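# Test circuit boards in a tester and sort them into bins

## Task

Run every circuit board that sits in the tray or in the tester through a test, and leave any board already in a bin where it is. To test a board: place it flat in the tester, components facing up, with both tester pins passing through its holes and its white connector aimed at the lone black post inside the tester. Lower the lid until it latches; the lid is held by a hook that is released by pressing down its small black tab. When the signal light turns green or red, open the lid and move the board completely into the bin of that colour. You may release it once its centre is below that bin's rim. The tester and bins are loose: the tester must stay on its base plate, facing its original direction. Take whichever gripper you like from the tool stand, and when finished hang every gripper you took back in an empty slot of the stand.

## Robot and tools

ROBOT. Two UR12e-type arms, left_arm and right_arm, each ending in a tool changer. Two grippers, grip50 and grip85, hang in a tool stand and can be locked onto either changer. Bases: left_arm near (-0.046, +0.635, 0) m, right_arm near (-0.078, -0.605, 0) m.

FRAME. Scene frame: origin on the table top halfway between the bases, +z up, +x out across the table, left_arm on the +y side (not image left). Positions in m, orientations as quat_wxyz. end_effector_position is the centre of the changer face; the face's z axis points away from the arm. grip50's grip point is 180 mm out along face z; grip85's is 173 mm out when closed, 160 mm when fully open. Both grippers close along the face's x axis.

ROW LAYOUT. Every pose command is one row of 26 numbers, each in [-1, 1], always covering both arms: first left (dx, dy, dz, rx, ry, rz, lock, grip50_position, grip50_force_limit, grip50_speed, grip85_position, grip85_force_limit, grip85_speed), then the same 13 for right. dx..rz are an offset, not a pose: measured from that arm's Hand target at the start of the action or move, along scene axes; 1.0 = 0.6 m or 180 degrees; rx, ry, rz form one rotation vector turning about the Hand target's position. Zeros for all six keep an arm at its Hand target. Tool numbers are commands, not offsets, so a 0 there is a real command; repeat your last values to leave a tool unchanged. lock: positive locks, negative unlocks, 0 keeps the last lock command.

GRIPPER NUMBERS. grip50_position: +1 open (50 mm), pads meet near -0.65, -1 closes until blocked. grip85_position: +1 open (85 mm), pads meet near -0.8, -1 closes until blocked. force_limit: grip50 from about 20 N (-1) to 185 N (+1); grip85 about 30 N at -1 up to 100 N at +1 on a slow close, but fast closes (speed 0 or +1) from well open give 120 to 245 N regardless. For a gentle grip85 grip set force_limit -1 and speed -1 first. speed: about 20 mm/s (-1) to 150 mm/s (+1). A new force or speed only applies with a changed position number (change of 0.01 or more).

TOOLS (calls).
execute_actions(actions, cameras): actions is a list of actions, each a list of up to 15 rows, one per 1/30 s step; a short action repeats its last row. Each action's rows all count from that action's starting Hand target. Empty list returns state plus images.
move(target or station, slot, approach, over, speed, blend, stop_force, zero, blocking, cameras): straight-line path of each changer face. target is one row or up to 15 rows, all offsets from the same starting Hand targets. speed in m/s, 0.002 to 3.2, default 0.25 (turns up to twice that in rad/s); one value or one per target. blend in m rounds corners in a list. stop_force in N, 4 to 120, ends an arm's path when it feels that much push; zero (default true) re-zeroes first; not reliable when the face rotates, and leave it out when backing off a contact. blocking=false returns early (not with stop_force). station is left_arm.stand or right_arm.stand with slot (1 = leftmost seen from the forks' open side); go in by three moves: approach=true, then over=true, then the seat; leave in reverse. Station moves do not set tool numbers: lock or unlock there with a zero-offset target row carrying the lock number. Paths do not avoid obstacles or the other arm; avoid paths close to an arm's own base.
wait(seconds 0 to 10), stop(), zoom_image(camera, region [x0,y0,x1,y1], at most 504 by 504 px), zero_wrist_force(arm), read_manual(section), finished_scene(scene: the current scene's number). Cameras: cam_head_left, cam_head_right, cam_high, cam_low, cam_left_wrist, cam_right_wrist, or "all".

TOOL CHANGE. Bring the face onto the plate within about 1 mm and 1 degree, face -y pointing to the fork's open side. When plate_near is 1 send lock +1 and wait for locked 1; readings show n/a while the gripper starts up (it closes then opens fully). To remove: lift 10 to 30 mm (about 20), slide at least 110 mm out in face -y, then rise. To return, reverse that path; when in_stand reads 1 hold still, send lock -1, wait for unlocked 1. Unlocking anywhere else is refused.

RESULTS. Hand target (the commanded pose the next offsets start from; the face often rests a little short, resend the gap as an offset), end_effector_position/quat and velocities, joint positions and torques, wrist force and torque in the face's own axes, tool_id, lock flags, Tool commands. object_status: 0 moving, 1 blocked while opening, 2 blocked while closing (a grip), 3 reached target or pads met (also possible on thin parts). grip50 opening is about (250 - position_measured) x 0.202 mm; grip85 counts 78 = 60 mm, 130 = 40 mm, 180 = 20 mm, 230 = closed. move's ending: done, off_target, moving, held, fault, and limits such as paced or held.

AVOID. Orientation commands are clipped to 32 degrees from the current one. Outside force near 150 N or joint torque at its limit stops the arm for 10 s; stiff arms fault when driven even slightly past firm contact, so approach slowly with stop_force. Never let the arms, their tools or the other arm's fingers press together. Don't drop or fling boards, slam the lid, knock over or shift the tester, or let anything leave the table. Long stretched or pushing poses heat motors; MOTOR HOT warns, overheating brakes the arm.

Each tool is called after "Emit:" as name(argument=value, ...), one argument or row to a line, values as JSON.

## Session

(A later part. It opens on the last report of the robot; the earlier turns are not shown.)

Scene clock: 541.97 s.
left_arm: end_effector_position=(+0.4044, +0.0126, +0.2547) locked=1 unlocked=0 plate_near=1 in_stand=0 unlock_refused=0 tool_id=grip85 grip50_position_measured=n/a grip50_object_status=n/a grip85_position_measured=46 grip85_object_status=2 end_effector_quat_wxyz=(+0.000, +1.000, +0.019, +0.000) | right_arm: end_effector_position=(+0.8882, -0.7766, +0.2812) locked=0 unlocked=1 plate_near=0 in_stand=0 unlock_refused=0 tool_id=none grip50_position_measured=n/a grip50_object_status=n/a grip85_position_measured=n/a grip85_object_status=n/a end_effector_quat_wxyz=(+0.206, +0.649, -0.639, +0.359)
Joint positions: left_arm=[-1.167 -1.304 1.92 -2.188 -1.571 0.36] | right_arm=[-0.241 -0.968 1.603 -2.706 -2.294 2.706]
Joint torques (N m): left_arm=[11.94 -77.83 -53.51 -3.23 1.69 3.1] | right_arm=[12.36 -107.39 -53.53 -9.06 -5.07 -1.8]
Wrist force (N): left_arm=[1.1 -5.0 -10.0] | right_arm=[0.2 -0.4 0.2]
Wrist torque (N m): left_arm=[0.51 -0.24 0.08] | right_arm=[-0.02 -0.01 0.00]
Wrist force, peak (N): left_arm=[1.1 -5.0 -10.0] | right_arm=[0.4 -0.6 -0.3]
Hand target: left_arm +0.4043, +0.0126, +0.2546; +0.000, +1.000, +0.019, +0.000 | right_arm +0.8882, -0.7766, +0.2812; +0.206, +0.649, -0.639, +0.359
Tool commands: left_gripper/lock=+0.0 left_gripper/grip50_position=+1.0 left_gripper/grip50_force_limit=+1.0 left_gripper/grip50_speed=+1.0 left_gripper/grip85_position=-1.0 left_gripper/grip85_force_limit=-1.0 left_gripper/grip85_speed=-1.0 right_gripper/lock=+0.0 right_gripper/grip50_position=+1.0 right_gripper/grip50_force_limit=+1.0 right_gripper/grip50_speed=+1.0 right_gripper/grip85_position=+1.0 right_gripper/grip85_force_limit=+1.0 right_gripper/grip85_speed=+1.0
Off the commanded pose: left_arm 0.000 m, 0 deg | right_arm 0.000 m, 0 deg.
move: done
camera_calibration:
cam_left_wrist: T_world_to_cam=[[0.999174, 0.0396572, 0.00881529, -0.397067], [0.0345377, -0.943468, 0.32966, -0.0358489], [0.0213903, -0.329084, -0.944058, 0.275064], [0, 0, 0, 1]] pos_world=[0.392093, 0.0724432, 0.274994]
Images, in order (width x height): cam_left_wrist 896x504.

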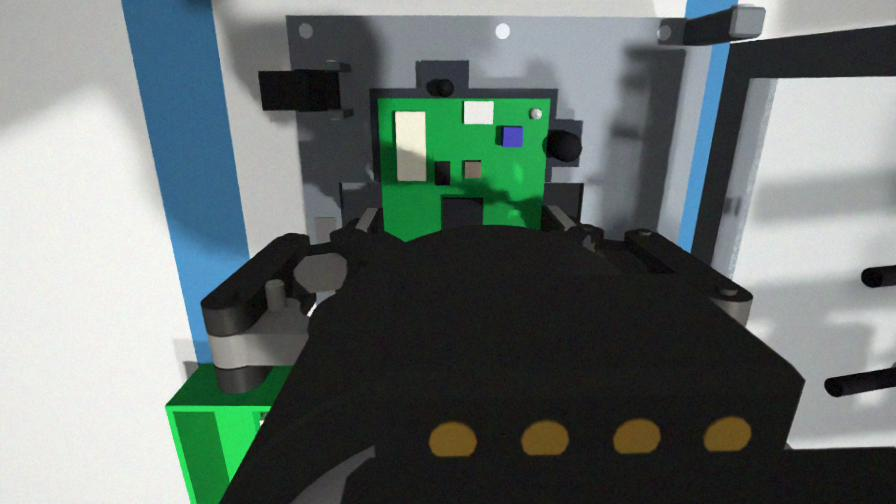

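Emit:
move(
  target=[
    [0,0,0.015,0,0,0,1,1,1,1,-1,-1,-1,0,0,0,0,0,0,0,1,1,1,1,1,1],
    [0,0,0.1357,0,0,0,1,1,1,1,-1,-1,-1,0,0,0,0,0,0,0,1,1,1,1,1,1],
    [-0.1655,-0.3383,0.1357,0,0,0,1,1,1,1,-1,-1,-1,0,0,0,0,0,0,0,1,1,1,1,1,1],
    [-0.1655,-0.3383,-0.0243,0,0,0,1,1,1,1,-1,-1,-1,0,0,0,0,0,0,0,1,1,1,1,1,1],
  ],
  speed=[0.02,0.15,0.22,0.15],
  blend=[0.004,0.02,0.03,0],
  cameras=["cam_left_wrist"],
)

Emit:
move(
  target=[
    [0,0,-0.04,0,0,0,1,1,1,1,-1,-1,-1,0,0,0,0,0,0,0,1,1,1,1,1,1],
  ],
  speed=0.07,
  stop_force=12,
  cameras=[],
)

Emit:
move(
  target=[
    [0,0,-0.04,0,0,0,1,1,1,1,-1,-1,-1,0,0,0,0,0,0,0,1,1,1,1,1,1],
  ],
  speed=0.01,
  stop_force=4,
  cameras=["cam_left_wrist"],
)

Scene clock: 551.40 s.
left_arm: end_effector_position=(+0.3050, -0.1904, +0.2401) locked=1 unlocked=0 plate_near=1 in_stand=0 unlock_refused=0 tool_id=grip85 grip50_position_measured=n/a grip50_object_status=n/a grip85_position_measured=46 grip85_object_status=2 end_effector_quat_wxyz=(+0.000, +1.000, +0.019, +0.000) | right_arm: end_effector_position=(+0.8882, -0.7766, +0.2812) locked=0 unlocked=1 plate_near=0 in_stand=0 unlock_refused=0 tool_id=none grip50_position_measured=n/a grip50_object_status=n/a grip85_position_measured=n/a grip85_object_status=n/a end_effector_quat_wxyz=(+0.206, +0.649, -0.639, +0.359)
Joint positions: left_arm=[-1.358 -1.107 1.663 -2.128 -1.571 0.169] | right_arm=[-0.241 -0.968 1.603 -2.706 -2.294 2.706]
Joint torques (N m): left_arm=[16.89 -96.98 -60.17 -2.84 2.86 3.09] | right_arm=[14.36 -107.01 -53.73 -9.45 -4.7 -1.39]
Wrist force (N): left_arm=[1.2 -0.6 -0.7] | right_arm=[-0.2 0.0 0.4]
Wrist torque (N m): left_arm=[-0.14 -0.28 -0.01] | right_arm=[0.00 0.01 -0.01]
Wrist force, peak (N): left_arm=[1.4 -5.1 -10.2] | right_arm=[0.1 -0.8 0.4]
Hand target: left_arm +0.3050, -0.1904, +0.2400; +0.000, +1.000, +0.019, +0.000 | right_arm +0.8882, -0.7766, +0.2812; +0.206, +0.649, -0.639, +0.359
Tool commands: left_gripper/lock=+0.0 left_gripper/grip50_position=+1.0 left_gripper/grip50_force_limit=+1.0 left_gripper/grip50_speed=+1.0 left_gripper/grip85_position=-1.0 left_gripper/grip85_force_limit=-1.0 left_gripper/grip85_speed=-1.0 right_gripper/lock=+0.0 right_gripper/grip50_position=+1.0 right_gripper/grip50_force_limit=+1.0 right_gripper/grip50_speed=+1.0 right_gripper/grip85_position=+1.0 right_gripper/grip85_force_limit=+1.0 right_gripper/grip85_speed=+1.0
Off the commanded pose: left_arm 0.000 m, 0 deg | right_arm 0.000 m, 0 deg.
move: done
camera_calibration:
cam_left_wrist: T_world_to_cam=[[0.999174, 0.0396572, 0.00881529, -0.289669], [0.0345377, -0.943468, 0.32966, -0.219097], [0.0213903, -0.329084, -0.944058, 0.196506], [0, 0, 0, 1]] pos_world=[0.292793, -0.130557, 0.260294]
Images, in order (width x height): cam_left_wrist 896x504.

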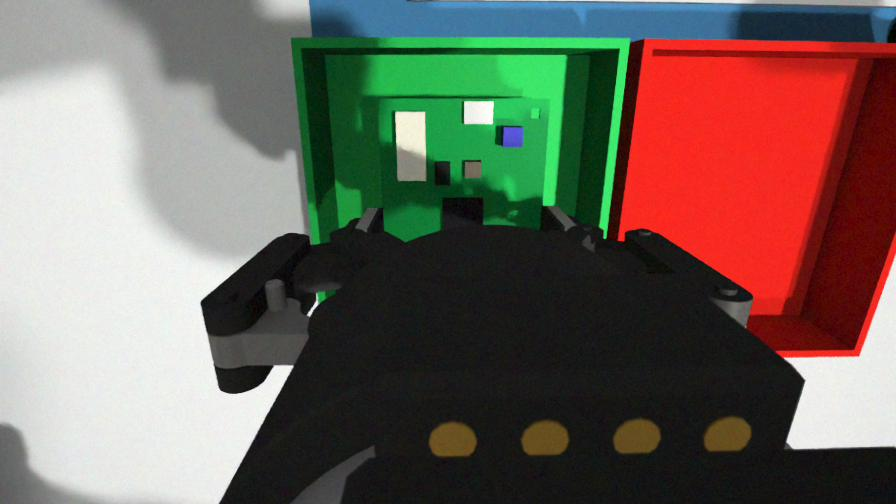

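Scene clock: 552.93 s.
left_arm: end_effector_position=(+0.3050, -0.1904, +0.2160) locked=1 unlocked=0 plate_near=1 in_stand=0 unlock_refused=0 tool_id=grip85 grip50_position_measured=n/a grip50_object_status=n/a grip85_position_measured=46 grip85_object_status=2 end_effector_quat_wxyz=(+0.000, +1.000, +0.019, +0.000) | right_arm: end_effector_position=(+0.8882, -0.7766, +0.2812) locked=0 unlocked=1 plate_near=0 in_stand=0 unlock_refused=0 tool_id=none grip50_position_measured=n/a grip50_object_status=n/a grip85_position_measured=n/a grip85_object_status=n/a end_effector_quat_wxyz=(+0.206, +0.649, -0.639, +0.359)
Joint positions: left_arm=[-1.358 -1.085 1.679 -2.165 -1.571 0.169] | right_arm=[-0.241 -0.968 1.603 -2.706 -2.294 2.706]
Joint torques (N m): left_arm=[16.03 -109.71 -60.25 -2.44 2.92 2.67] | right_arm=[15.4 -105.28 -53.27 -9.26 -4.7 -1.48]
Wrist force (N): left_arm=[1.2 -0.9 -0.3] | right_arm=[0.1 0.1 0.0]
Wrist torque (N m): left_arm=[-0.17 -0.27 0.01] | right_arm=[0.02 -0.01 -0.01]
Wrist force, peak (N): left_arm=[0.8 -0.6 -3.1] | right_arm=[0.4 -0.6 0.4]
Hand target: left_arm +0.3050, -0.1904, +0.2160; +0.000, +1.000, +0.019, +0.000 | right_arm +0.8882, -0.7766, +0.2812; +0.206, +0.649, -0.639, +0.359
Tool commands: left_gripper/lock=+0.0 left_gripper/grip50_position=+1.0 left_gripper/grip50_force_limit=+1.0 left_gripper/grip50_speed=+1.0 left_gripper/grip85_position=-1.0 left_gripper/grip85_force_limit=-1.0 left_gripper/grip85_speed=-1.0 right_gripper/lock=+0.0 right_gripper/grip50_position=+1.0 right_gripper/grip50_force_limit=+1.0 right_gripper/grip50_speed=+1.0 right_gripper/grip85_position=+1.0 right_gripper/grip85_force_limit=+1.0 right_gripper/grip85_speed=+1.0
Off the commanded pose: left_arm 0.000 m, 0 deg | right_arm 0.000 m, 0 deg.
move: done
No camera images: "cameras" was empty.

Scene clock: 554.80 s.
left_arm: end_effector_position=(+0.3050, -0.1904, +0.2083) locked=1 unlocked=0 plate_near=1 in_stand=0 unlock_refused=0 tool_id=grip85 grip50_position_measured=n/a grip50_object_status=n/a grip85_position_measured=46 grip85_object_status=2 end_effector_quat_wxyz=(+0.000, +1.000, +0.019, +0.000) | right_arm: end_effector_position=(+0.8882, -0.7766, +0.2812) locked=0 unlocked=1 plate_near=0 in_stand=0 unlock_refused=0 tool_id=none grip50_position_measured=n/a grip50_object_status=n/a grip85_position_measured=n/a grip85_object_status=n/a end_effector_quat_wxyz=(+0.206, +0.649, -0.639, +0.359)
Joint positions: left_arm=[-1.358 -1.078 1.684 -2.177 -1.571 0.169] | right_arm=[-0.241 -0.968 1.603 -2.706 -2.294 2.706]
Joint torques (N m): left_arm=[13.24 -105.77 -56.77 -2.09 2.51 2.71] | right_arm=[13.8 -106.47 -52.91 -9.05 -4.66 -1.38]
Wrist force (N): left_arm=[1.3 -0.4 -3.1] | right_arm=[0.4 -0.5 0.3]
Wrist torque (N m): left_arm=[-0.32 -0.28 0.02] | right_arm=[-0.03 -0.03 0.00]
Wrist force, peak (N): left_arm=[0.2 -4.3 -16.3] | right_arm=[0.1 -0.8 0.6]
Hand target: left_arm +0.3050, -0.1904, +0.2083; +0.000, +1.000, +0.019, +0.000 (not the last commanded pose) | right_arm +0.8882, -0.7766, +0.2812; +0.206, +0.649, -0.639, +0.359
Tool commands: left_gripper/lock=+0.0 left_gripper/grip50_position=+1.0 left_gripper/grip50_force_limit=+1.0 left_gripper/grip50_speed=+1.0 left_gripper/grip85_position=-1.0 left_gripper/grip85_force_limit=-1.0 left_gripper/grip85_speed=-1.0 right_gripper/lock=+0.0 right_gripper/grip50_position=+1.0 right_gripper/grip50_force_limit=+1.0 right_gripper/grip50_speed=+1.0 right_gripper/grip85_position=+1.0 right_gripper/grip85_force_limit=+1.0 right_gripper/grip85_speed=+1.0
Off the commanded pose: left_arm 0.016 m, 0 deg | right_arm 0.000 m, 0 deg.
move: contact (left_arm)
camera_calibration:
cam_left_wrist: T_world_to_cam=[[0.999174, 0.039657, 0.00881886, -0.28939], [0.0345391, -0.94351, 0.32954, -0.208626], [0.0213892, -0.328963, -0.944101, 0.166605], [0, 0, 0, 1]] pos_world=[0.292793, -0.130557, 0.228594]
Images, in order (width x height): cam_left_wrist 896x504.

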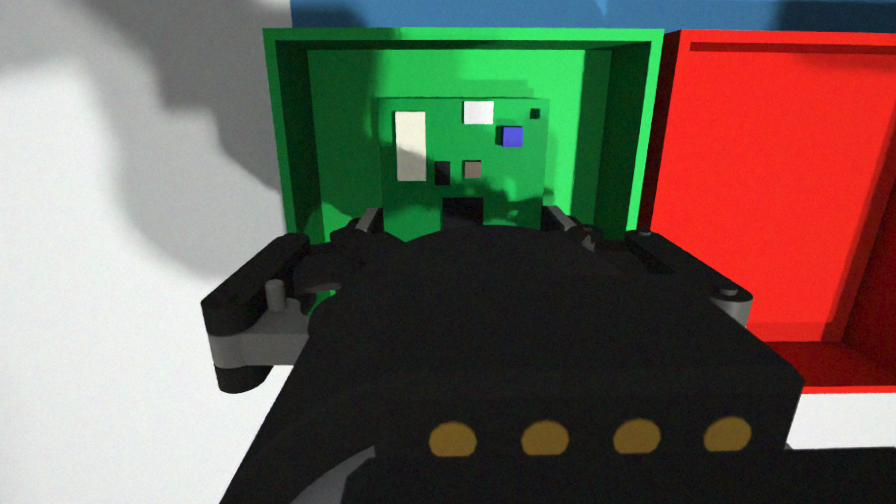

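Emit:
move(
  target=[
    [0,0,-0.0005,0,0,0,1,1,1,1,0.78,-1,-1,0,0,0,0,0,0,0,1,1,1,1,1,1],
  ],
  speed=0.02,
  cameras=["cam_left_wrist"],
)

Emit:
move(
  target=[
    [0,0,0.025,0,0,0,1,1,1,1,0.78,-1,-1,0,0,0,0,0,0,0,1,1,1,1,1,1],
    [0,0,0.2,0,0,0,1,1,1,1,0.78,-1,-1,0,0,0,0,0,0,0,1,1,1,1,1,1],
  ],
  speed=[0.03,0.15],
  blend=[0.005,0],
  cameras=["cam_left_wrist"],
)

Scene clock: 558.47 s.
left_arm: end_effector_position=(+0.3050, -0.1904, +0.2081) locked=1 unlocked=0 plate_near=1 in_stand=0 unlock_refused=0 tool_id=grip85 grip50_position_measured=n/a grip50_object_status=n/a grip85_position_measured=31 grip85_object_status=3 end_effector_quat_wxyz=(+0.000, +1.000, +0.019, +0.000) | right_arm: end_effector_position=(+0.8882, -0.7766, +0.2812) locked=0 unlocked=1 plate_near=0 in_stand=0 unlock_refused=0 tool_id=none grip50_position_measured=n/a grip50_object_status=n/a grip85_position_measured=n/a grip85_object_status=n/a end_effector_quat_wxyz=(+0.206, +0.649, -0.639, +0.359)
Joint positions: left_arm=[-1.358 -1.078 1.684 -2.178 -1.571 0.169] | right_arm=[-0.241 -0.968 1.603 -2.706 -2.294 2.706]
Joint torques (N m): left_arm=[10.54 -86.27 -46.31 -10.99 2.22 3.55] | right_arm=[15.63 -106.81 -53.01 -9.07 -4.54 -0.89]
Wrist force (N): left_arm=[1.1 -1.1 -0.6] | right_arm=[0.3 -0.1 0.4]
Wrist torque (N m): left_arm=[-0.20 -0.26 0.03] | right_arm=[0.00 -0.03 -0.01]
Wrist force, peak (N): left_arm=[1.4 -0.6 -3.0] | right_arm=[0.0 -0.8 -0.1]
Hand target: left_arm +0.3050, -0.1904, +0.2080; +0.000, +1.000, +0.019, +0.000 | right_arm +0.8882, -0.7766, +0.2812; +0.206, +0.649, -0.639, +0.359
Tool commands: left_gripper/lock=+0.0 left_gripper/grip50_position=+1.0 left_gripper/grip50_force_limit=+1.0 left_gripper/grip50_speed=+1.0 left_gripper/grip85_position=+0.78 left_gripper/grip85_force_limit=-1.0 left_gripper/grip85_speed=-1.0 right_gripper/lock=+0.0 right_gripper/grip50_position=+1.0 right_gripper/grip50_force_limit=+1.0 right_gripper/grip50_speed=+1.0 right_gripper/grip85_position=+1.0 right_gripper/grip85_force_limit=+1.0 right_gripper/grip85_speed=+1.0
Off the commanded pose: left_arm 0.000 m, 0 deg | right_arm 0.000 m, 0 deg.
move: done
camera_calibration:
cam_left_wrist: T_world_to_cam=[[0.999174, 0.0396582, 0.00881902, -0.289387], [0.0345395, -0.943499, 0.329572, -0.208533], [0.0213909, -0.328995, -0.944089, 0.166315], [0, 0, 0, 1]] pos_world=[0.292793, -0.130557, 0.228294]
Images, in order (width x height): cam_left_wrist 896x504.

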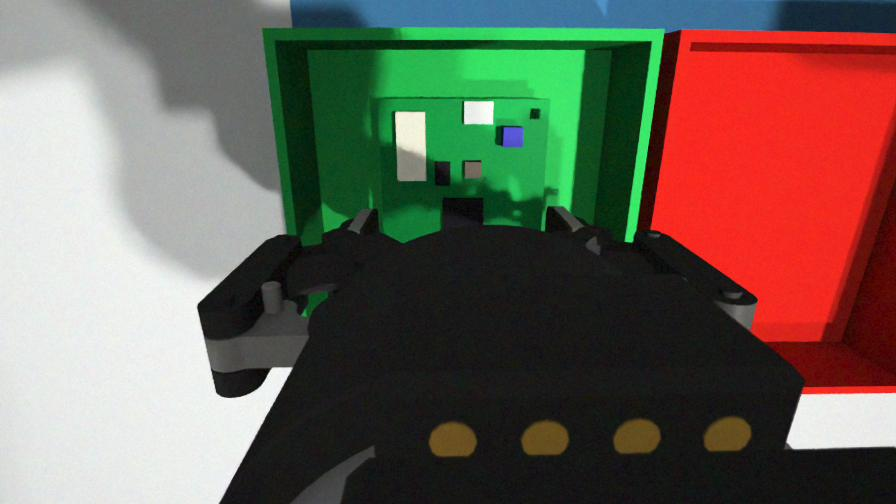

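Scene clock: 560.10 s.
left_arm: end_effector_position=(+0.3050, -0.1904, +0.3280) locked=1 unlocked=0 plate_near=1 in_stand=0 unlock_refused=0 tool_id=grip85 grip50_position_measured=n/a grip50_object_status=n/a grip85_position_measured=31 grip85_object_status=3 end_effector_quat_wxyz=(+0.000, +1.000, +0.019, +0.000) | right_arm: end_effector_position=(+0.8882, -0.7766, +0.2812) locked=0 unlocked=1 plate_near=0 in_stand=0 unlock_refused=0 tool_id=none grip50_position_measured=n/a grip50_object_status=n/a grip85_position_measured=n/a grip85_object_status=n/a end_effector_quat_wxyz=(+0.206, +0.649, -0.639, +0.359)
Joint positions: left_arm=[-1.358 -1.174 1.59 -1.987 -1.571 0.169] | right_arm=[-0.241 -0.968 1.603 -2.706 -2.294 2.706]
Joint torques (N m): left_arm=[15.52 -95.11 -54.75 -10.46 3.22 2.42] | right_arm=[12.37 -106.94 -54.03 -8.99 -4.6 -1.15]
Wrist force (N): left_arm=[0.5 -0.4 -0.8] | right_arm=[0.4 -0.4 0.1]
Wrist torque (N m): left_arm=[-0.14 -0.19 -0.08] | right_arm=[-0.01 -0.02 0.00]
Wrist force, peak (N): left_arm=[0.4 -0.3 -6.4] | right_arm=[0.0 -0.8 0.3]
Hand target: left_arm +0.3050, -0.1904, +0.3280; +0.000, +1.000, +0.019, +0.000 | right_arm +0.8882, -0.7766, +0.2812; +0.206, +0.649, -0.639, +0.359
Tool commands: left_gripper/lock=+0.0 left_gripper/grip50_position=+1.0 left_gripper/grip50_force_limit=+1.0 left_gripper/grip50_speed=+1.0 left_gripper/grip85_position=+0.78 left_gripper/grip85_force_limit=-1.0 left_gripper/grip85_speed=-1.0 right_gripper/lock=+0.0 right_gripper/grip50_position=+1.0 right_gripper/grip50_force_limit=+1.0 right_gripper/grip50_speed=+1.0 right_gripper/grip85_position=+1.0 right_gripper/grip85_force_limit=+1.0 right_gripper/grip85_speed=+1.0
Off the commanded pose: left_arm 0.000 m, 0 deg | right_arm 0.000 m, 0 deg.
move: done
camera_calibration:
cam_left_wrist: T_world_to_cam=[[0.999174, 0.0396554, 0.00882353, -0.290448], [0.0345381, -0.943541, 0.329451, -0.248045], [0.0213899, -0.328874, -0.944132, 0.279636], [0, 0, 0, 1]] pos_world=[0.292793, -0.130557, 0.348294]
Images, in order (width x height): cam_left_wrist 896x504.

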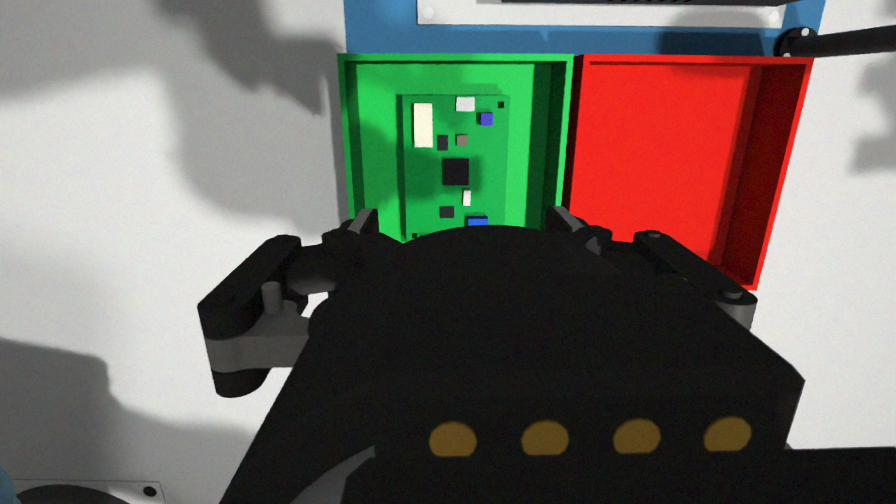

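Emit:
move(
  target=[
    [0,0,0.32,0,0,0,1,1,1,1,-0.2,-1,0,0,0,0,0,0,0,0,1,1,1,1,1,1],
    [0.5127,0.4067,0.32,0,0,0.5285,1,1,1,1,-0.2,-1,0,0,0,0,0,0,0,0,1,1,1,1,1,1],
  ],
  speed=[0.2,0.3],
  blend=[0.04,0],
  cameras=["cam_left_wrist","cam_low","cam_high"],
)

Scene clock: 579.20 s.
left_arm: end_effector_position=(+0.6127, +0.0536, +0.5200) locked=1 unlocked=0 plate_near=1 in_stand=0 unlock_refused=0 tool_id=grip85 grip50_position_measured=n/a grip50_object_status=n/a grip85_position_measured=154 grip85_object_status=3 end_effector_quat_wxyz=(+0.000, +0.661, +0.751, +0.000) | right_arm: end_effector_position=(+0.8882, -0.7766, +0.2812) locked=0 unlocked=1 plate_near=0 in_stand=0 unlock_refused=0 tool_id=none grip50_position_measured=n/a grip50_object_status=n/a grip85_position_measured=n/a grip85_object_status=n/a end_effector_quat_wxyz=(+0.206, +0.649, -0.639, +0.359)
Joint positions: left_arm=[-0.917 -1.284 1.392 -1.678 -1.57 -1.05] | right_arm=[-0.241 -0.968 1.603 -2.706 -2.294 2.706]
Joint torques (N m): left_arm=[-7.91 -97.25 -56.7 -4.57 2.31 -0.37] | right_arm=[13.83 -104.6 -53.81 -9.22 -4.55 -1.79]
Wrist force (N): left_arm=[0.6 -1.3 -0.6] | right_arm=[0.1 -0.2 0.0]
Wrist torque (N m): left_arm=[-0.23 -0.25 -0.12] | right_arm=[-0.01 -0.01 0.00]
Wrist force, peak (N): left_arm=[0.5 -0.5 6.2] | right_arm=[1.0 -0.3 0.0]
Hand target: left_arm +0.6127, +0.0536, +0.5200; +0.000, +0.661, +0.751, +0.000 | right_arm +0.8882, -0.7766, +0.2812; +0.206, +0.649, -0.639, +0.359
Tool commands: left_gripper/lock=+0.0 left_gripper/grip50_position=+1.0 left_gripper/grip50_force_limit=+1.0 left_gripper/grip50_speed=+1.0 left_gripper/grip85_position=-0.2 left_gripper/grip85_force_limit=-1.0 left_gripper/grip85_speed=+0.0 right_gripper/lock=+0.0 right_gripper/grip50_position=+1.0 right_gripper/grip50_force_limit=+1.0 right_gripper/grip50_speed=+1.0 right_gripper/grip85_position=+1.0 right_gripper/grip85_force_limit=+1.0 right_gripper/grip85_speed=+1.0
Off the commanded pose: left_arm 0.000 m, 0 deg | right_arm 0.000 m, 0 deg.
move: done
camera_calibration:
cam_left_wrist: T_world_to_cam=[[-0.128742, 0.991639, 0.00885261, 0.0307762], [0.936658, 0.118662, 0.329532, -0.701475], [0.325726, 0.0507164, -0.944103, 0.327727], [0, 0, 0, 1]] pos_world=[0.554254, 0.0360983, 0.540294]
Images, in order (width x height): cam_high 896x504, cam_low 896x504, cam_left_wrist 896x504.

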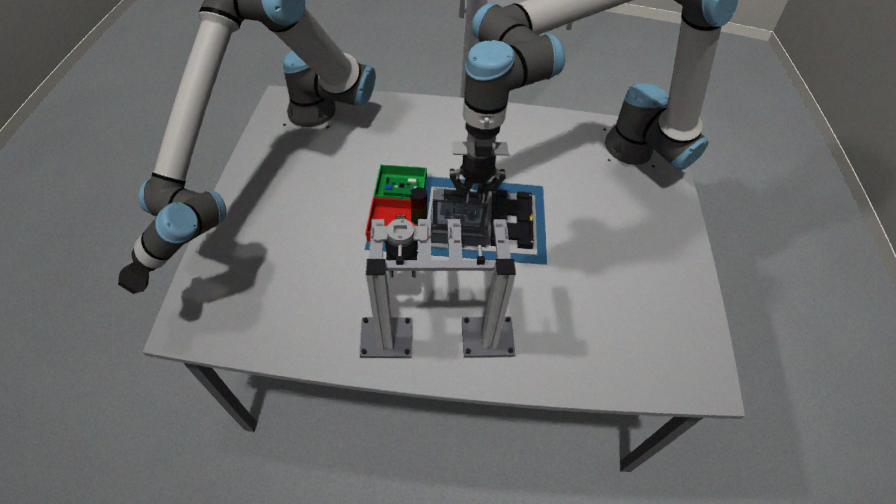

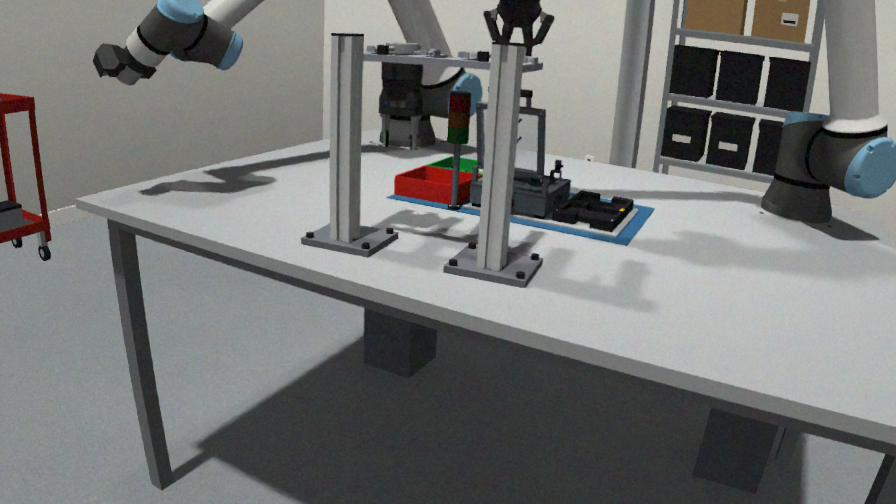

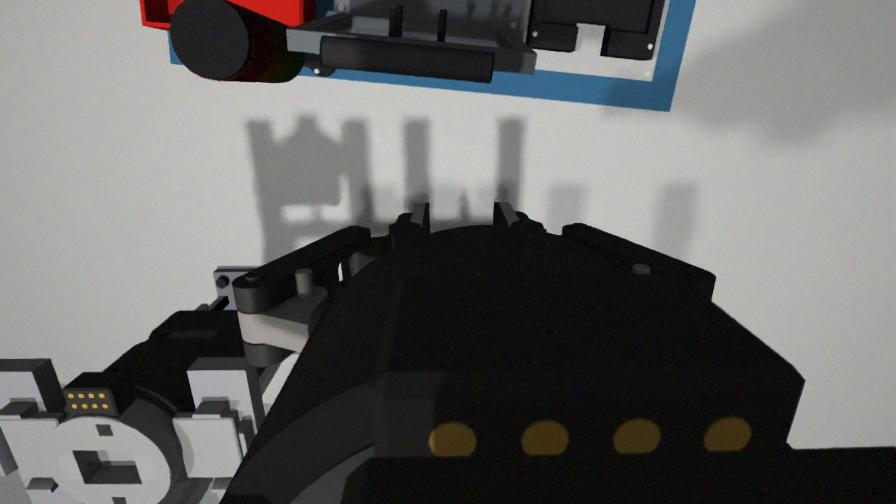

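Emit:
move(
  target=[
    [0,0,-0.228,0,0,0,1,1,1,1,-0.2,-1,0,0,0,0,0,0,0,0,1,1,1,1,1,1],
  ],
  speed=0.12,
  stop_force=20,
  cameras=["cam_left_wrist"],
)

Emit:
move(
  target=[
    [0.1932,0.025,0,0,0,0,1,1,1,1,-0.2,-1,0,0,0,0,0,0,0,0,1,1,1,1,1,1],
  ],
  speed=0.06,
  stop_force=15,
  cameras=["cam_left_wrist","cam_low"],
)

Scene clock: 584.43 s.
left_arm: end_effector_position=(+0.6127, +0.0536, +0.3832) locked=1 unlocked=0 plate_near=1 in_stand=0 unlock_refused=0 tool_id=grip85 grip50_position_measured=n/a grip50_object_status=n/a grip85_position_measured=154 grip85_object_status=3 end_effector_quat_wxyz=(+0.000, +0.661, +0.751, +0.000) | right_arm: end_effector_position=(+0.8882, -0.7766, +0.2812) locked=0 unlocked=1 plate_near=0 in_stand=0 unlock_refused=0 tool_id=none grip50_position_measured=n/a grip50_object_status=n/a grip85_position_measured=n/a grip85_object_status=n/a end_effector_quat_wxyz=(+0.206, +0.649, -0.639, +0.359)
Joint positions: left_arm=[-0.917 -1.235 1.572 -1.908 -1.57 -1.05] | right_arm=[-0.241 -0.968 1.603 -2.706 -2.294 2.706]
Joint torques (N m): left_arm=[-13.37 -101.43 -62.23 -2.72 -2.4 -2.12] | right_arm=[15.22 -108.39 -52.98 -9.35 -4.55 -0.87]
Wrist force (N): left_arm=[1.0 -1.2 -0.7] | right_arm=[0.1 -0.4 -0.3]
Wrist torque (N m): left_arm=[-0.25 -0.26 -0.10] | right_arm=[-0.03 0.00 0.00]
Wrist force, peak (N): left_arm=[0.6 -1.4 -5.5] | right_arm=[0.2 -0.9 -0.1]
Hand target: left_arm +0.6127, +0.0536, +0.3832; +0.000, +0.661, +0.751, +0.000 | right_arm +0.8882, -0.7766, +0.2812; +0.206, +0.649, -0.639, +0.359
Tool commands: left_gripper/lock=+0.0 left_gripper/grip50_position=+1.0 left_gripper/grip50_force_limit=+1.0 left_gripper/grip50_speed=+1.0 left_gripper/grip85_position=-0.2 left_gripper/grip85_force_limit=-1.0 left_gripper/grip85_speed=+0.0 right_gripper/lock=+0.0 right_gripper/grip50_position=+1.0 right_gripper/grip50_force_limit=+1.0 right_gripper/grip50_speed=+1.0 right_gripper/grip85_position=+1.0 right_gripper/grip85_force_limit=+1.0 right_gripper/grip85_speed=+1.0
Off the commanded pose: left_arm 0.000 m, 0 deg | right_arm 0.000 m, 0 deg.
move: done
camera_calibration:
cam_left_wrist: T_world_to_cam=[[-0.128834, 0.991627, 0.00881894, 0.0320396], [0.936645, 0.11876, 0.329533, -0.656298], [0.325726, 0.0507153, -0.944103, 0.198607], [0, 0, 0, 1]] pos_world=[0.554155, 0.0360984, 0.403494]
Images, in order (width x height): cam_left_wrist 896x504.

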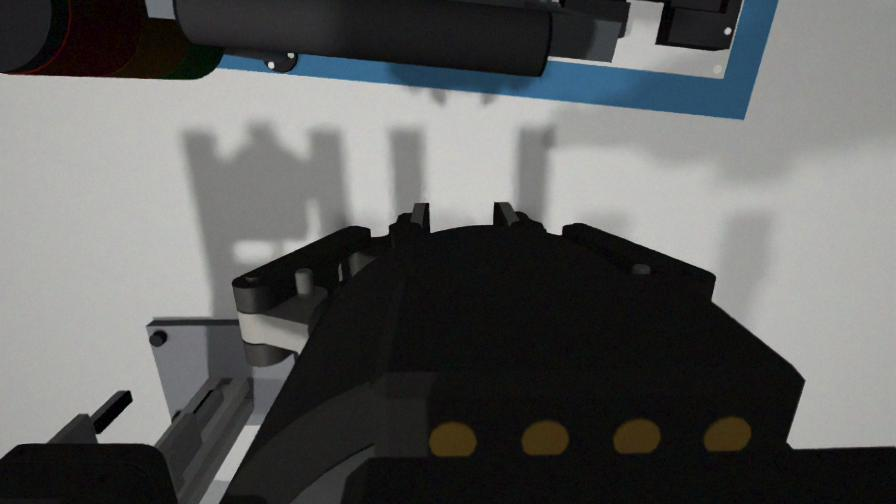

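Scene clock: 587.53 s.
left_arm: end_effector_position=(+0.7286, +0.0686, +0.3832) locked=1 unlocked=0 plate_near=1 in_stand=0 unlock_refused=0 tool_id=grip85 grip50_position_measured=n/a grip50_object_status=n/a grip85_position_measured=154 grip85_object_status=3 end_effector_quat_wxyz=(+0.000, +0.661, +0.751, +0.000) | right_arm: end_effector_position=(+0.8882, -0.7766, +0.2812) locked=0 unlocked=1 plate_near=0 in_stand=0 unlock_refused=0 tool_id=none grip50_position_measured=n/a grip50_object_status=n/a grip85_position_measured=n/a grip85_object_status=n/a end_effector_quat_wxyz=(+0.206, +0.649, -0.639, +0.359)
Joint positions: left_arm=[-0.808 -1.106 1.386 -1.851 -1.57 -0.941] | right_arm=[-0.241 -0.968 1.603 -2.706 -2.294 2.706]
Joint torques (N m): left_arm=[-11.82 -115.9 -55.47 -10.95 -0.39 -2.97] | right_arm=[13.21 -105.8 -52.73 -9.24 -4.82 -1.59]
Wrist force (N): left_arm=[0.9 -0.7 -1.0] | right_arm=[0.2 -0.3 0.2]
Wrist torque (N m): left_arm=[-0.14 -0.29 -0.13] | right_arm=[-0.01 -0.02 -0.01]
Wrist force, peak (N): left_arm=[0.3 -3.8 -1.2] | right_arm=[0.6 -0.6 0.4]
Hand target: left_arm +0.7286, +0.0686, +0.3832; +0.000, +0.661, +0.751, +0.000 | right_arm +0.8882, -0.7766, +0.2812; +0.206, +0.649, -0.639, +0.359
Tool commands: left_gripper/lock=+0.0 left_gripper/grip50_position=+1.0 left_gripper/grip50_force_limit=+1.0 left_gripper/grip50_speed=+1.0 left_gripper/grip85_position=-0.2 left_gripper/grip85_force_limit=-1.0 left_gripper/grip85_speed=+0.0 right_gripper/lock=+0.0 right_gripper/grip50_position=+1.0 right_gripper/grip50_force_limit=+1.0 right_gripper/grip50_speed=+1.0 right_gripper/grip85_position=+1.0 right_gripper/grip85_force_limit=+1.0 right_gripper/grip85_speed=+1.0
Off the commanded pose: left_arm 0.000 m, 0 deg | right_arm 0.000 m, 0 deg.
move: done
camera_calibration:
cam_left_wrist: T_world_to_cam=[[-0.128835, 0.991627, 0.00881862, 0.0320978], [0.936645, 0.118761, 0.329533, -0.766636], [0.325726, 0.0507153, -0.944103, 0.160095], [0, 0, 0, 1]] pos_world=[0.670055, 0.0510984, 0.403494]
Images, in order (width x height): cam_low 896x504, cam_left_wrist 896x504.

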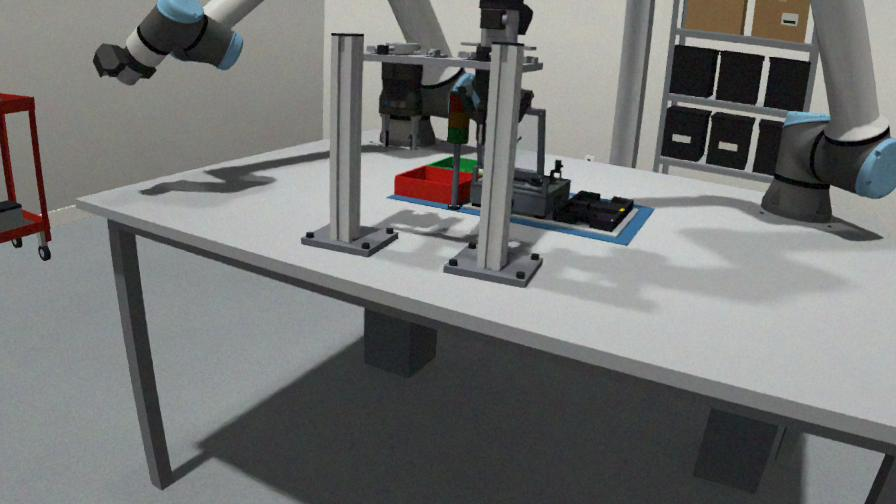

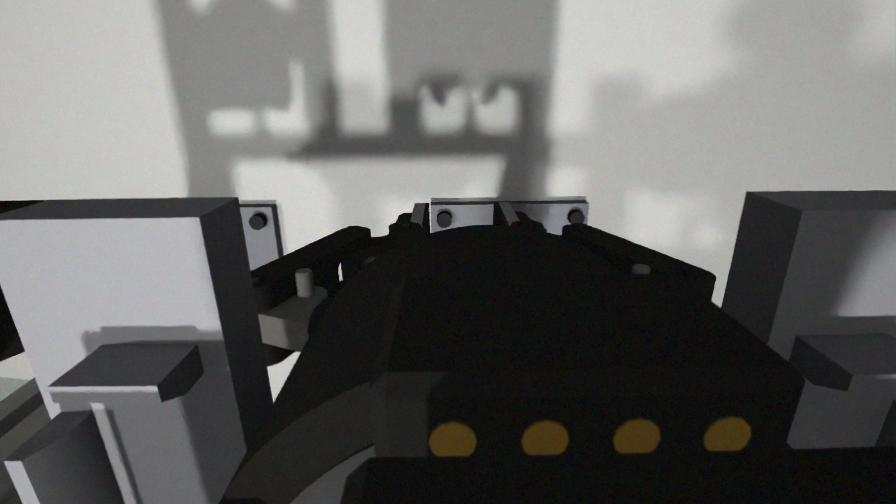

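Emit:
move(
  target=[
    [0,0,-0.039,0,0,0,1,1,1,1,-0.2,-1,0,0,0,0,0,0,0,0,1,1,1,1,1,1],
  ],
  speed=0.015,
  stop_force=15,
  cameras=["cam_left_wrist"],
)

Scene clock: 591.10 s.
left_arm: end_effector_position=(+0.7286, +0.0686, +0.3613) locked=1 unlocked=0 plate_near=1 in_stand=1 unlock_refused=0 tool_id=grip85 grip50_position_measured=n/a grip50_object_status=n/a grip85_position_measured=154 grip85_object_status=3 end_effector_quat_wxyz=(+0.000, +0.661, +0.751, +0.000) | right_arm: end_effector_position=(+0.8882, -0.7766, +0.2812) locked=0 unlocked=1 plate_near=0 in_stand=0 unlock_refused=0 tool_id=none grip50_position_measured=n/a grip50_object_status=n/a grip85_position_measured=n/a grip85_object_status=n/a end_effector_quat_wxyz=(+0.206, +0.649, -0.639, +0.359)
Joint positions: left_arm=[-0.808 -1.095 1.411 -1.886 -1.57 -0.941] | right_arm=[-0.241 -0.968 1.603 -2.706 -2.294 2.706]
Joint torques (N m): left_arm=[-11.15 -103.4 -59.58 -0.55 -2.53 -2.68] | right_arm=[12.94 -108.01 -52.94 -9.34 -4.98 -1.17]
Wrist force (N): left_arm=[-0.6 0.2 -11.3] | right_arm=[0.1 -0.2 0.3]
Wrist torque (N m): left_arm=[-0.05 -1.03 -0.20] | right_arm=[-0.01 0.00 0.00]
Wrist force, peak (N): left_arm=[5.5 -3.8 -24.9] | right_arm=[0.3 -0.7 -0.5]
Hand target: left_arm +0.7286, +0.0686, +0.3613; +0.000, +0.661, +0.751, +0.000 (not the last commanded pose) | right_arm +0.8882, -0.7766, +0.2812; +0.206, +0.649, -0.639, +0.359
Tool commands: left_gripper/lock=+0.0 left_gripper/grip50_position=+1.0 left_gripper/grip50_force_limit=+1.0 left_gripper/grip50_speed=+1.0 left_gripper/grip85_position=-0.2 left_gripper/grip85_force_limit=-1.0 left_gripper/grip85_speed=+0.0 right_gripper/lock=+0.0 right_gripper/grip50_position=+1.0 right_gripper/grip50_force_limit=+1.0 right_gripper/grip50_speed=+1.0 right_gripper/grip85_position=+1.0 right_gripper/grip85_force_limit=+1.0 right_gripper/grip85_speed=+1.0
Off the commanded pose: left_arm 0.001 m, 0 deg | right_arm 0.000 m, 0 deg.
move: contact (left_arm)
camera_calibration:
cam_left_wrist: T_world_to_cam=[[-0.128835, 0.991627, 0.00881862, 0.032291], [0.936645, 0.118761, 0.329533, -0.75942], [0.325726, 0.0507153, -0.944103, 0.139419], [0, 0, 0, 1]] pos_world=[0.670055, 0.0510984, 0.381594]
Images, in order (width x height): cam_left_wrist 896x504.

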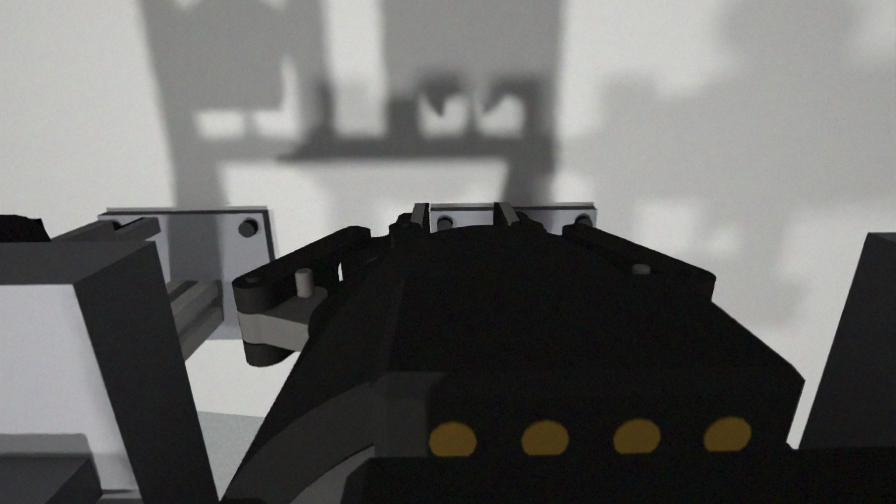

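in_stand=1. Unlock.

Emit:
move(
  target=[
    [0,0,0,0,0,0,-1,1,1,1,-0.2,-1,0,0,0,0,0,0,0,0,1,1,1,1,1,1],
  ],
  speed=0.02,
  cameras=[],
)

Emit:
wait(
  seconds=1.0,
  cameras=[],
)

Scene clock: 593.07 s.
left_arm: end_effector_position=(+0.7286, +0.0686, +0.3613) locked=1 unlocked=0 plate_near=1 in_stand=1 unlock_refused=0 tool_id=grip85 grip50_position_measured=n/a grip50_object_status=n/a grip85_position_measured=154 grip85_object_status=3 end_effector_quat_wxyz=(+0.000, +0.661, +0.751, +0.000) | right_arm: end_effector_position=(+0.8882, -0.7766, +0.2812) locked=0 unlocked=1 plate_near=0 in_stand=0 unlock_refused=0 tool_id=none grip50_position_measured=n/a grip50_object_status=n/a grip85_position_measured=n/a grip85_object_status=n/a end_effector_quat_wxyz=(+0.206, +0.649, -0.639, +0.359)
Joint positions: left_arm=[-0.808 -1.095 1.411 -1.886 -1.57 -0.941] | right_arm=[-0.241 -0.968 1.603 -2.706 -2.294 2.706]
Joint torques (N m): left_arm=[-14.05 -91.08 -52.22 -0.34 -2.89 -1.43] | right_arm=[12.89 -107.34 -52.1 -8.8 -4.64 -1.16]
Wrist force (N): left_arm=[-0.5 0.0 2.6] | right_arm=[0.3 -0.3 0.3]
Wrist torque (N m): left_arm=[-0.07 -0.93 -0.19] | right_arm=[-0.01 -0.02 0.00]
Wrist force, peak (N): left_arm=[-0.6 0.4 -11.3] | right_arm=[0.4 -0.4 0.6]
Hand target: left_arm +0.7286, +0.0686, +0.3613; +0.000, +0.661, +0.751, +0.000 | right_arm +0.8882, -0.7766, +0.2812; +0.206, +0.649, -0.639, +0.359
Tool commands: left_gripper/lock=+0.0 left_gripper/grip50_position=+1.0 left_gripper/grip50_force_limit=+1.0 left_gripper/grip50_speed=+1.0 left_gripper/grip85_position=-0.2 left_gripper/grip85_force_limit=-1.0 left_gripper/grip85_speed=+0.0 right_gripper/lock=+0.0 right_gripper/grip50_position=+1.0 right_gripper/grip50_force_limit=+1.0 right_gripper/grip50_speed=+1.0 right_gripper/grip85_position=+1.0 right_gripper/grip85_force_limit=+1.0 right_gripper/grip85_speed=+1.0
Off the commanded pose: left_arm 0.000 m, 0 deg | right_arm 0.000 m, 0 deg.
move: done
No camera images: "cameras" was empty.

Scene clock: 594.07 s.
left_arm: end_effector_position=(+0.7286, +0.0686, +0.3613) locked=0 unlocked=1 plate_near=1 in_stand=1 unlock_refused=0 tool_id=none grip50_position_measured=n/a grip50_object_status=n/a grip85_position_measured=n/a grip85_object_status=n/a end_effector_quat_wxyz=(+0.000, +0.661, +0.751, +0.000) | right_arm: end_effector_position=(+0.8882, -0.7766, +0.2812) locked=0 unlocked=1 plate_near=0 in_stand=0 unlock_refused=0 tool_id=none grip50_position_measured=n/a grip50_object_status=n/a grip85_position_measured=n/a grip85_object_status=n/a end_effector_quat_wxyz=(+0.206, +0.649, -0.639, +0.359)
Joint positions: left_arm=[-0.808 -1.095 1.411 -1.886 -1.57 -0.941] | right_arm=[-0.241 -0.968 1.603 -2.706 -2.294 2.706]
Joint torques (N m): left_arm=[-10.64 -94.36 -55.39 -6.27 -2.62 -1.93] | right_arm=[13.9 -106.08 -53.75 -9.05 -4.75 -1.22]
Wrist force (N): left_arm=[1.2 -1.0 -1.1] | right_arm=[0.4 -0.3 0.4]
Wrist torque (N m): left_arm=[-0.19 -0.32 -0.10] | right_arm=[-0.01 -0.02 -0.01]
Wrist force, peak (N): left_arm=[-0.5 0.1 3.7] | right_arm=[0.2 -0.6 0.7]
Hand target: left_arm +0.7286, +0.0686, +0.3613; +0.000, +0.661, +0.751, +0.000 | right_arm +0.8882, -0.7766, +0.2812; +0.206, +0.649, -0.639, +0.359
Tool commands: left_gripper/lock=+0.0 left_gripper/grip50_position=+1.0 left_gripper/grip50_force_limit=+1.0 left_gripper/grip50_speed=+1.0 left_gripper/grip85_position=-0.2 left_gripper/grip85_force_limit=-1.0 left_gripper/grip85_speed=+0.0 right_gripper/lock=+0.0 right_gripper/grip50_position=+1.0 right_gripper/grip50_force_limit=+1.0 right_gripper/grip50_speed=+1.0 right_gripper/grip85_position=+1.0 right_gripper/grip85_force_limit=+1.0 right_gripper/grip85_speed=+1.0
Off the commanded pose: left_arm 0.000 m, 0 deg | right_arm 0.000 m, 0 deg.
wait: 1.00 s; at rest by 0.23 s
No camera images: "cameras" was empty.

Unlocked. Lift straight up and look over the scene.

Emit:
move(
  target=[
    [0,0,0.05,0,0,0,0,1,1,1,1,1,1,0,0,0,0,0,0,0,1,1,1,1,1,1],
    [0,0,0.2,0,0,0,0,1,1,1,1,1,1,0,0,0,0,0,0,0,1,1,1,1,1,1],
  ],
  speed=[0.03,0.12],
  blend=[0.005,0],
  cameras=["all"],
)

Scene clock: 597.67 s.
left_arm: end_effector_position=(+0.7286, +0.0686, +0.4813) locked=0 unlocked=1 plate_near=0 in_stand=0 unlock_refused=0 tool_id=none grip50_position_measured=n/a grip50_object_status=n/a grip85_position_measured=n/a grip85_object_status=n/a end_effector_quat_wxyz=(+0.000, +0.661, +0.751, +0.000) | right_arm: end_effector_position=(+0.8882, -0.7766, +0.2812) locked=0 unlocked=1 plate_near=0 in_stand=0 unlock_refused=0 tool_id=none grip50_position_measured=n/a grip50_object_status=n/a grip85_position_measured=n/a grip85_object_status=n/a end_effector_quat_wxyz=(+0.206, +0.649, -0.639, +0.359)
Joint positions: left_arm=[-0.808 -1.139 1.26 -1.692 -1.57 -0.941] | right_arm=[-0.241 -0.968 1.603 -2.706 -2.294 2.706]
Joint torques (N m): left_arm=[-12.89 -81.73 -46.18 -9.01 -1.68 -1.39] | right_arm=[13.79 -107.47 -53.61 -9.17 -4.76 -1.46]
Wrist force (N): left_arm=[0.6 -0.7 -0.5] | right_arm=[0.0 -0.7 -0.2]
Wrist torque (N m): left_arm=[-0.18 -0.27 -0.08] | right_arm=[-0.05 0.00 0.00]
Wrist force, peak (N): left_arm=[0.8 -0.8 -3.7] | right_arm=[-0.1 -0.9 0.4]
Hand target: left_arm +0.7286, +0.0686, +0.4813; +0.000, +0.661, +0.751, +0.000 | right_arm +0.8882, -0.7766, +0.2812; +0.206, +0.649, -0.639, +0.359
Off the commanded pose: left_arm 0.000 m, 0 deg | right_arm 0.000 m, 0 deg.
move: done
camera_calibration:
cam_left_wrist: T_world_to_cam=[[-0.128834, 0.991627, 0.00881894, 0.031232], [0.936645, 0.11876, 0.329533, -0.798964], [0.325726, 0.0507153, -0.944103, 0.252711], [0, 0, 0, 1]] pos_world=[0.670055, 0.0510984, 0.501594]
cam_right_wrist: T_world_to_cam=[[-0.0545085, -0.691255, 0.720552, -0.683004], [-0.991153, 0.124913, 0.0448551, 1.01697], [-0.121013, -0.711732, -0.691949, -0.21348], [0, 0, 0, 1]] pos_world=[0.944911, -0.751103, 0.298806]

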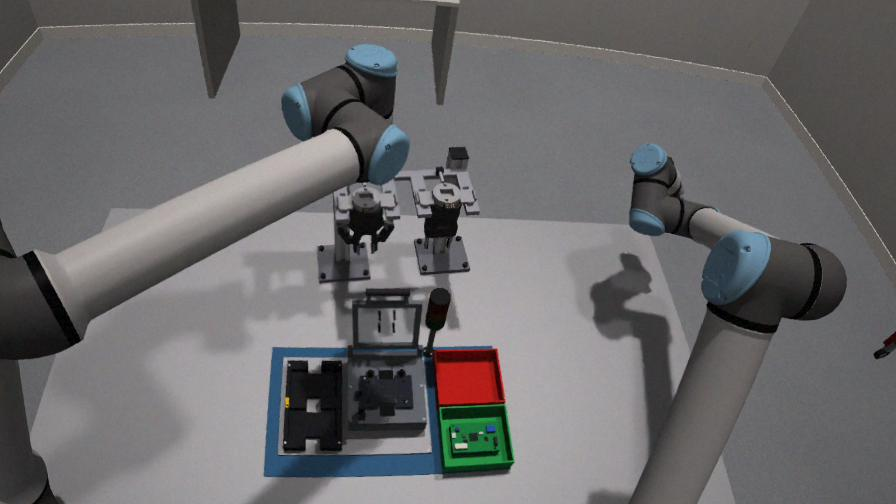

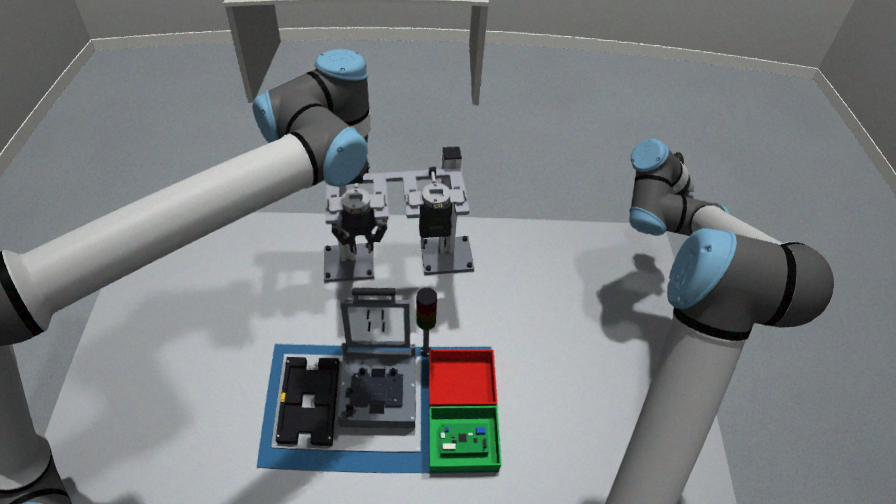

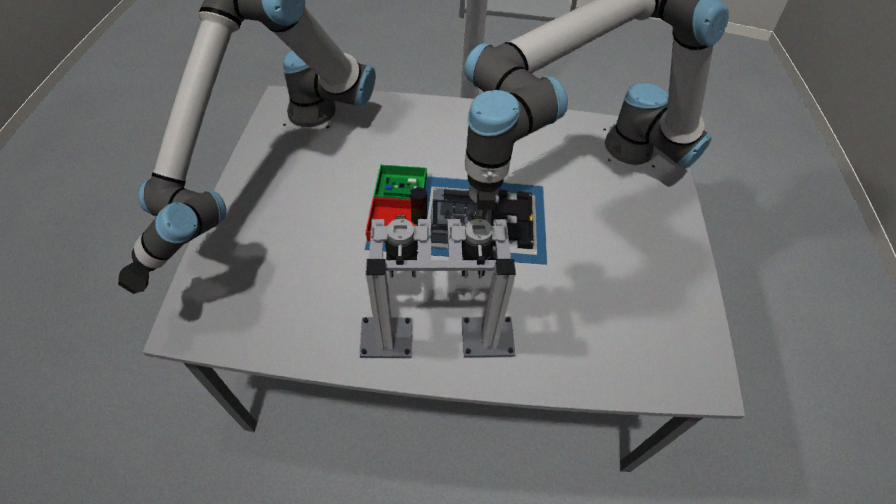

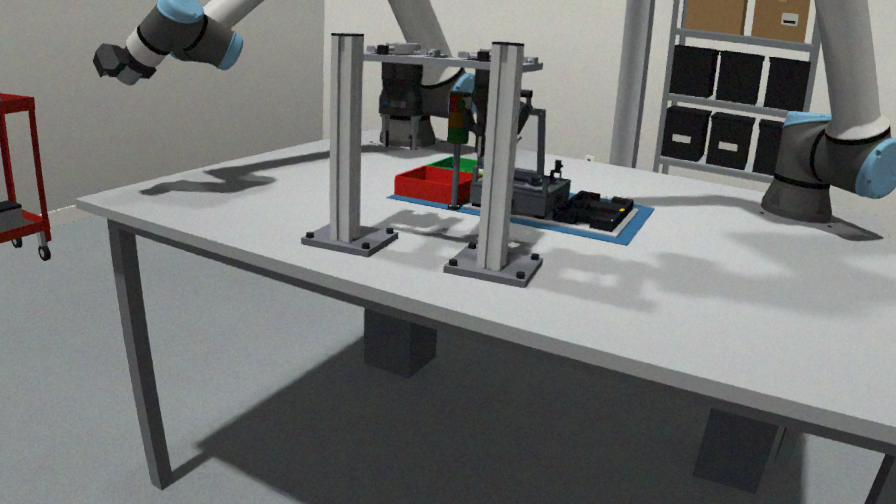

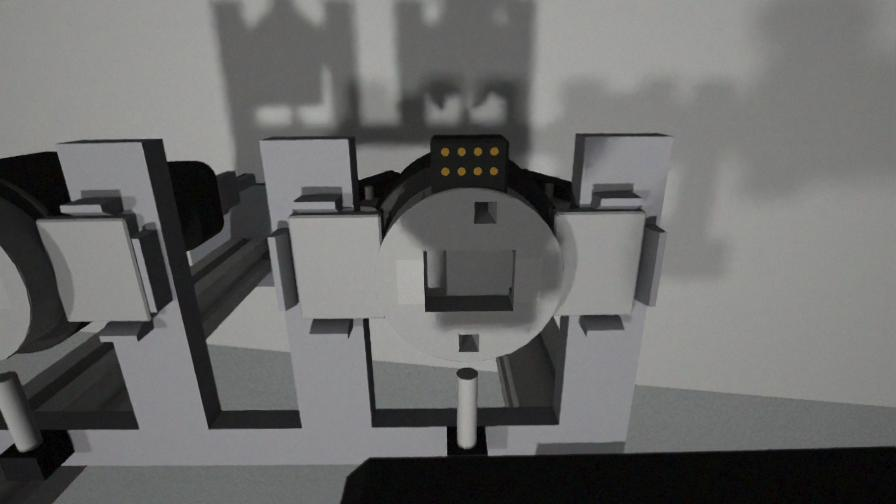

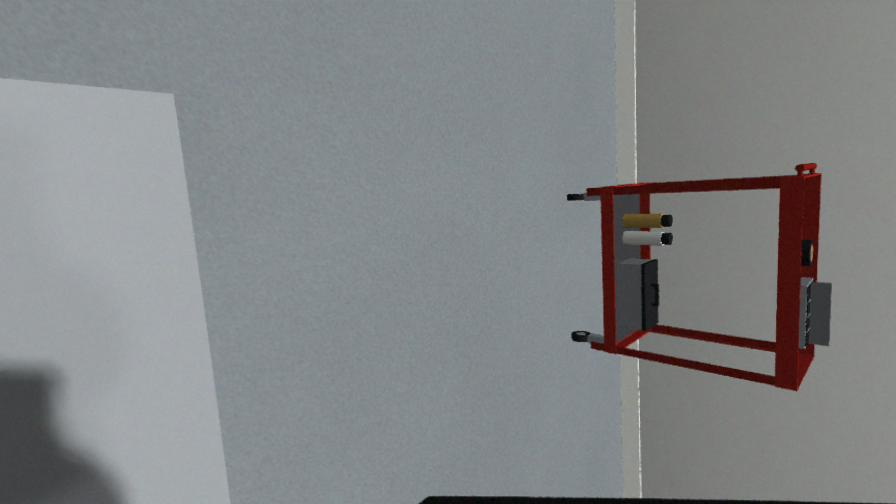

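Emit:
zoom_image(
  camera="cam_head_right",
  region=[260, 330, 520, 480],
)

Scaled by 1.938 from the camera's 896x504 image, which has a finer 1280x720 frame.

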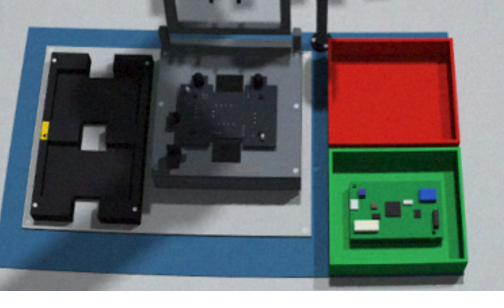

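Emit:
finished_scene(
  scene=2,
)

The scene is finished: the task was done.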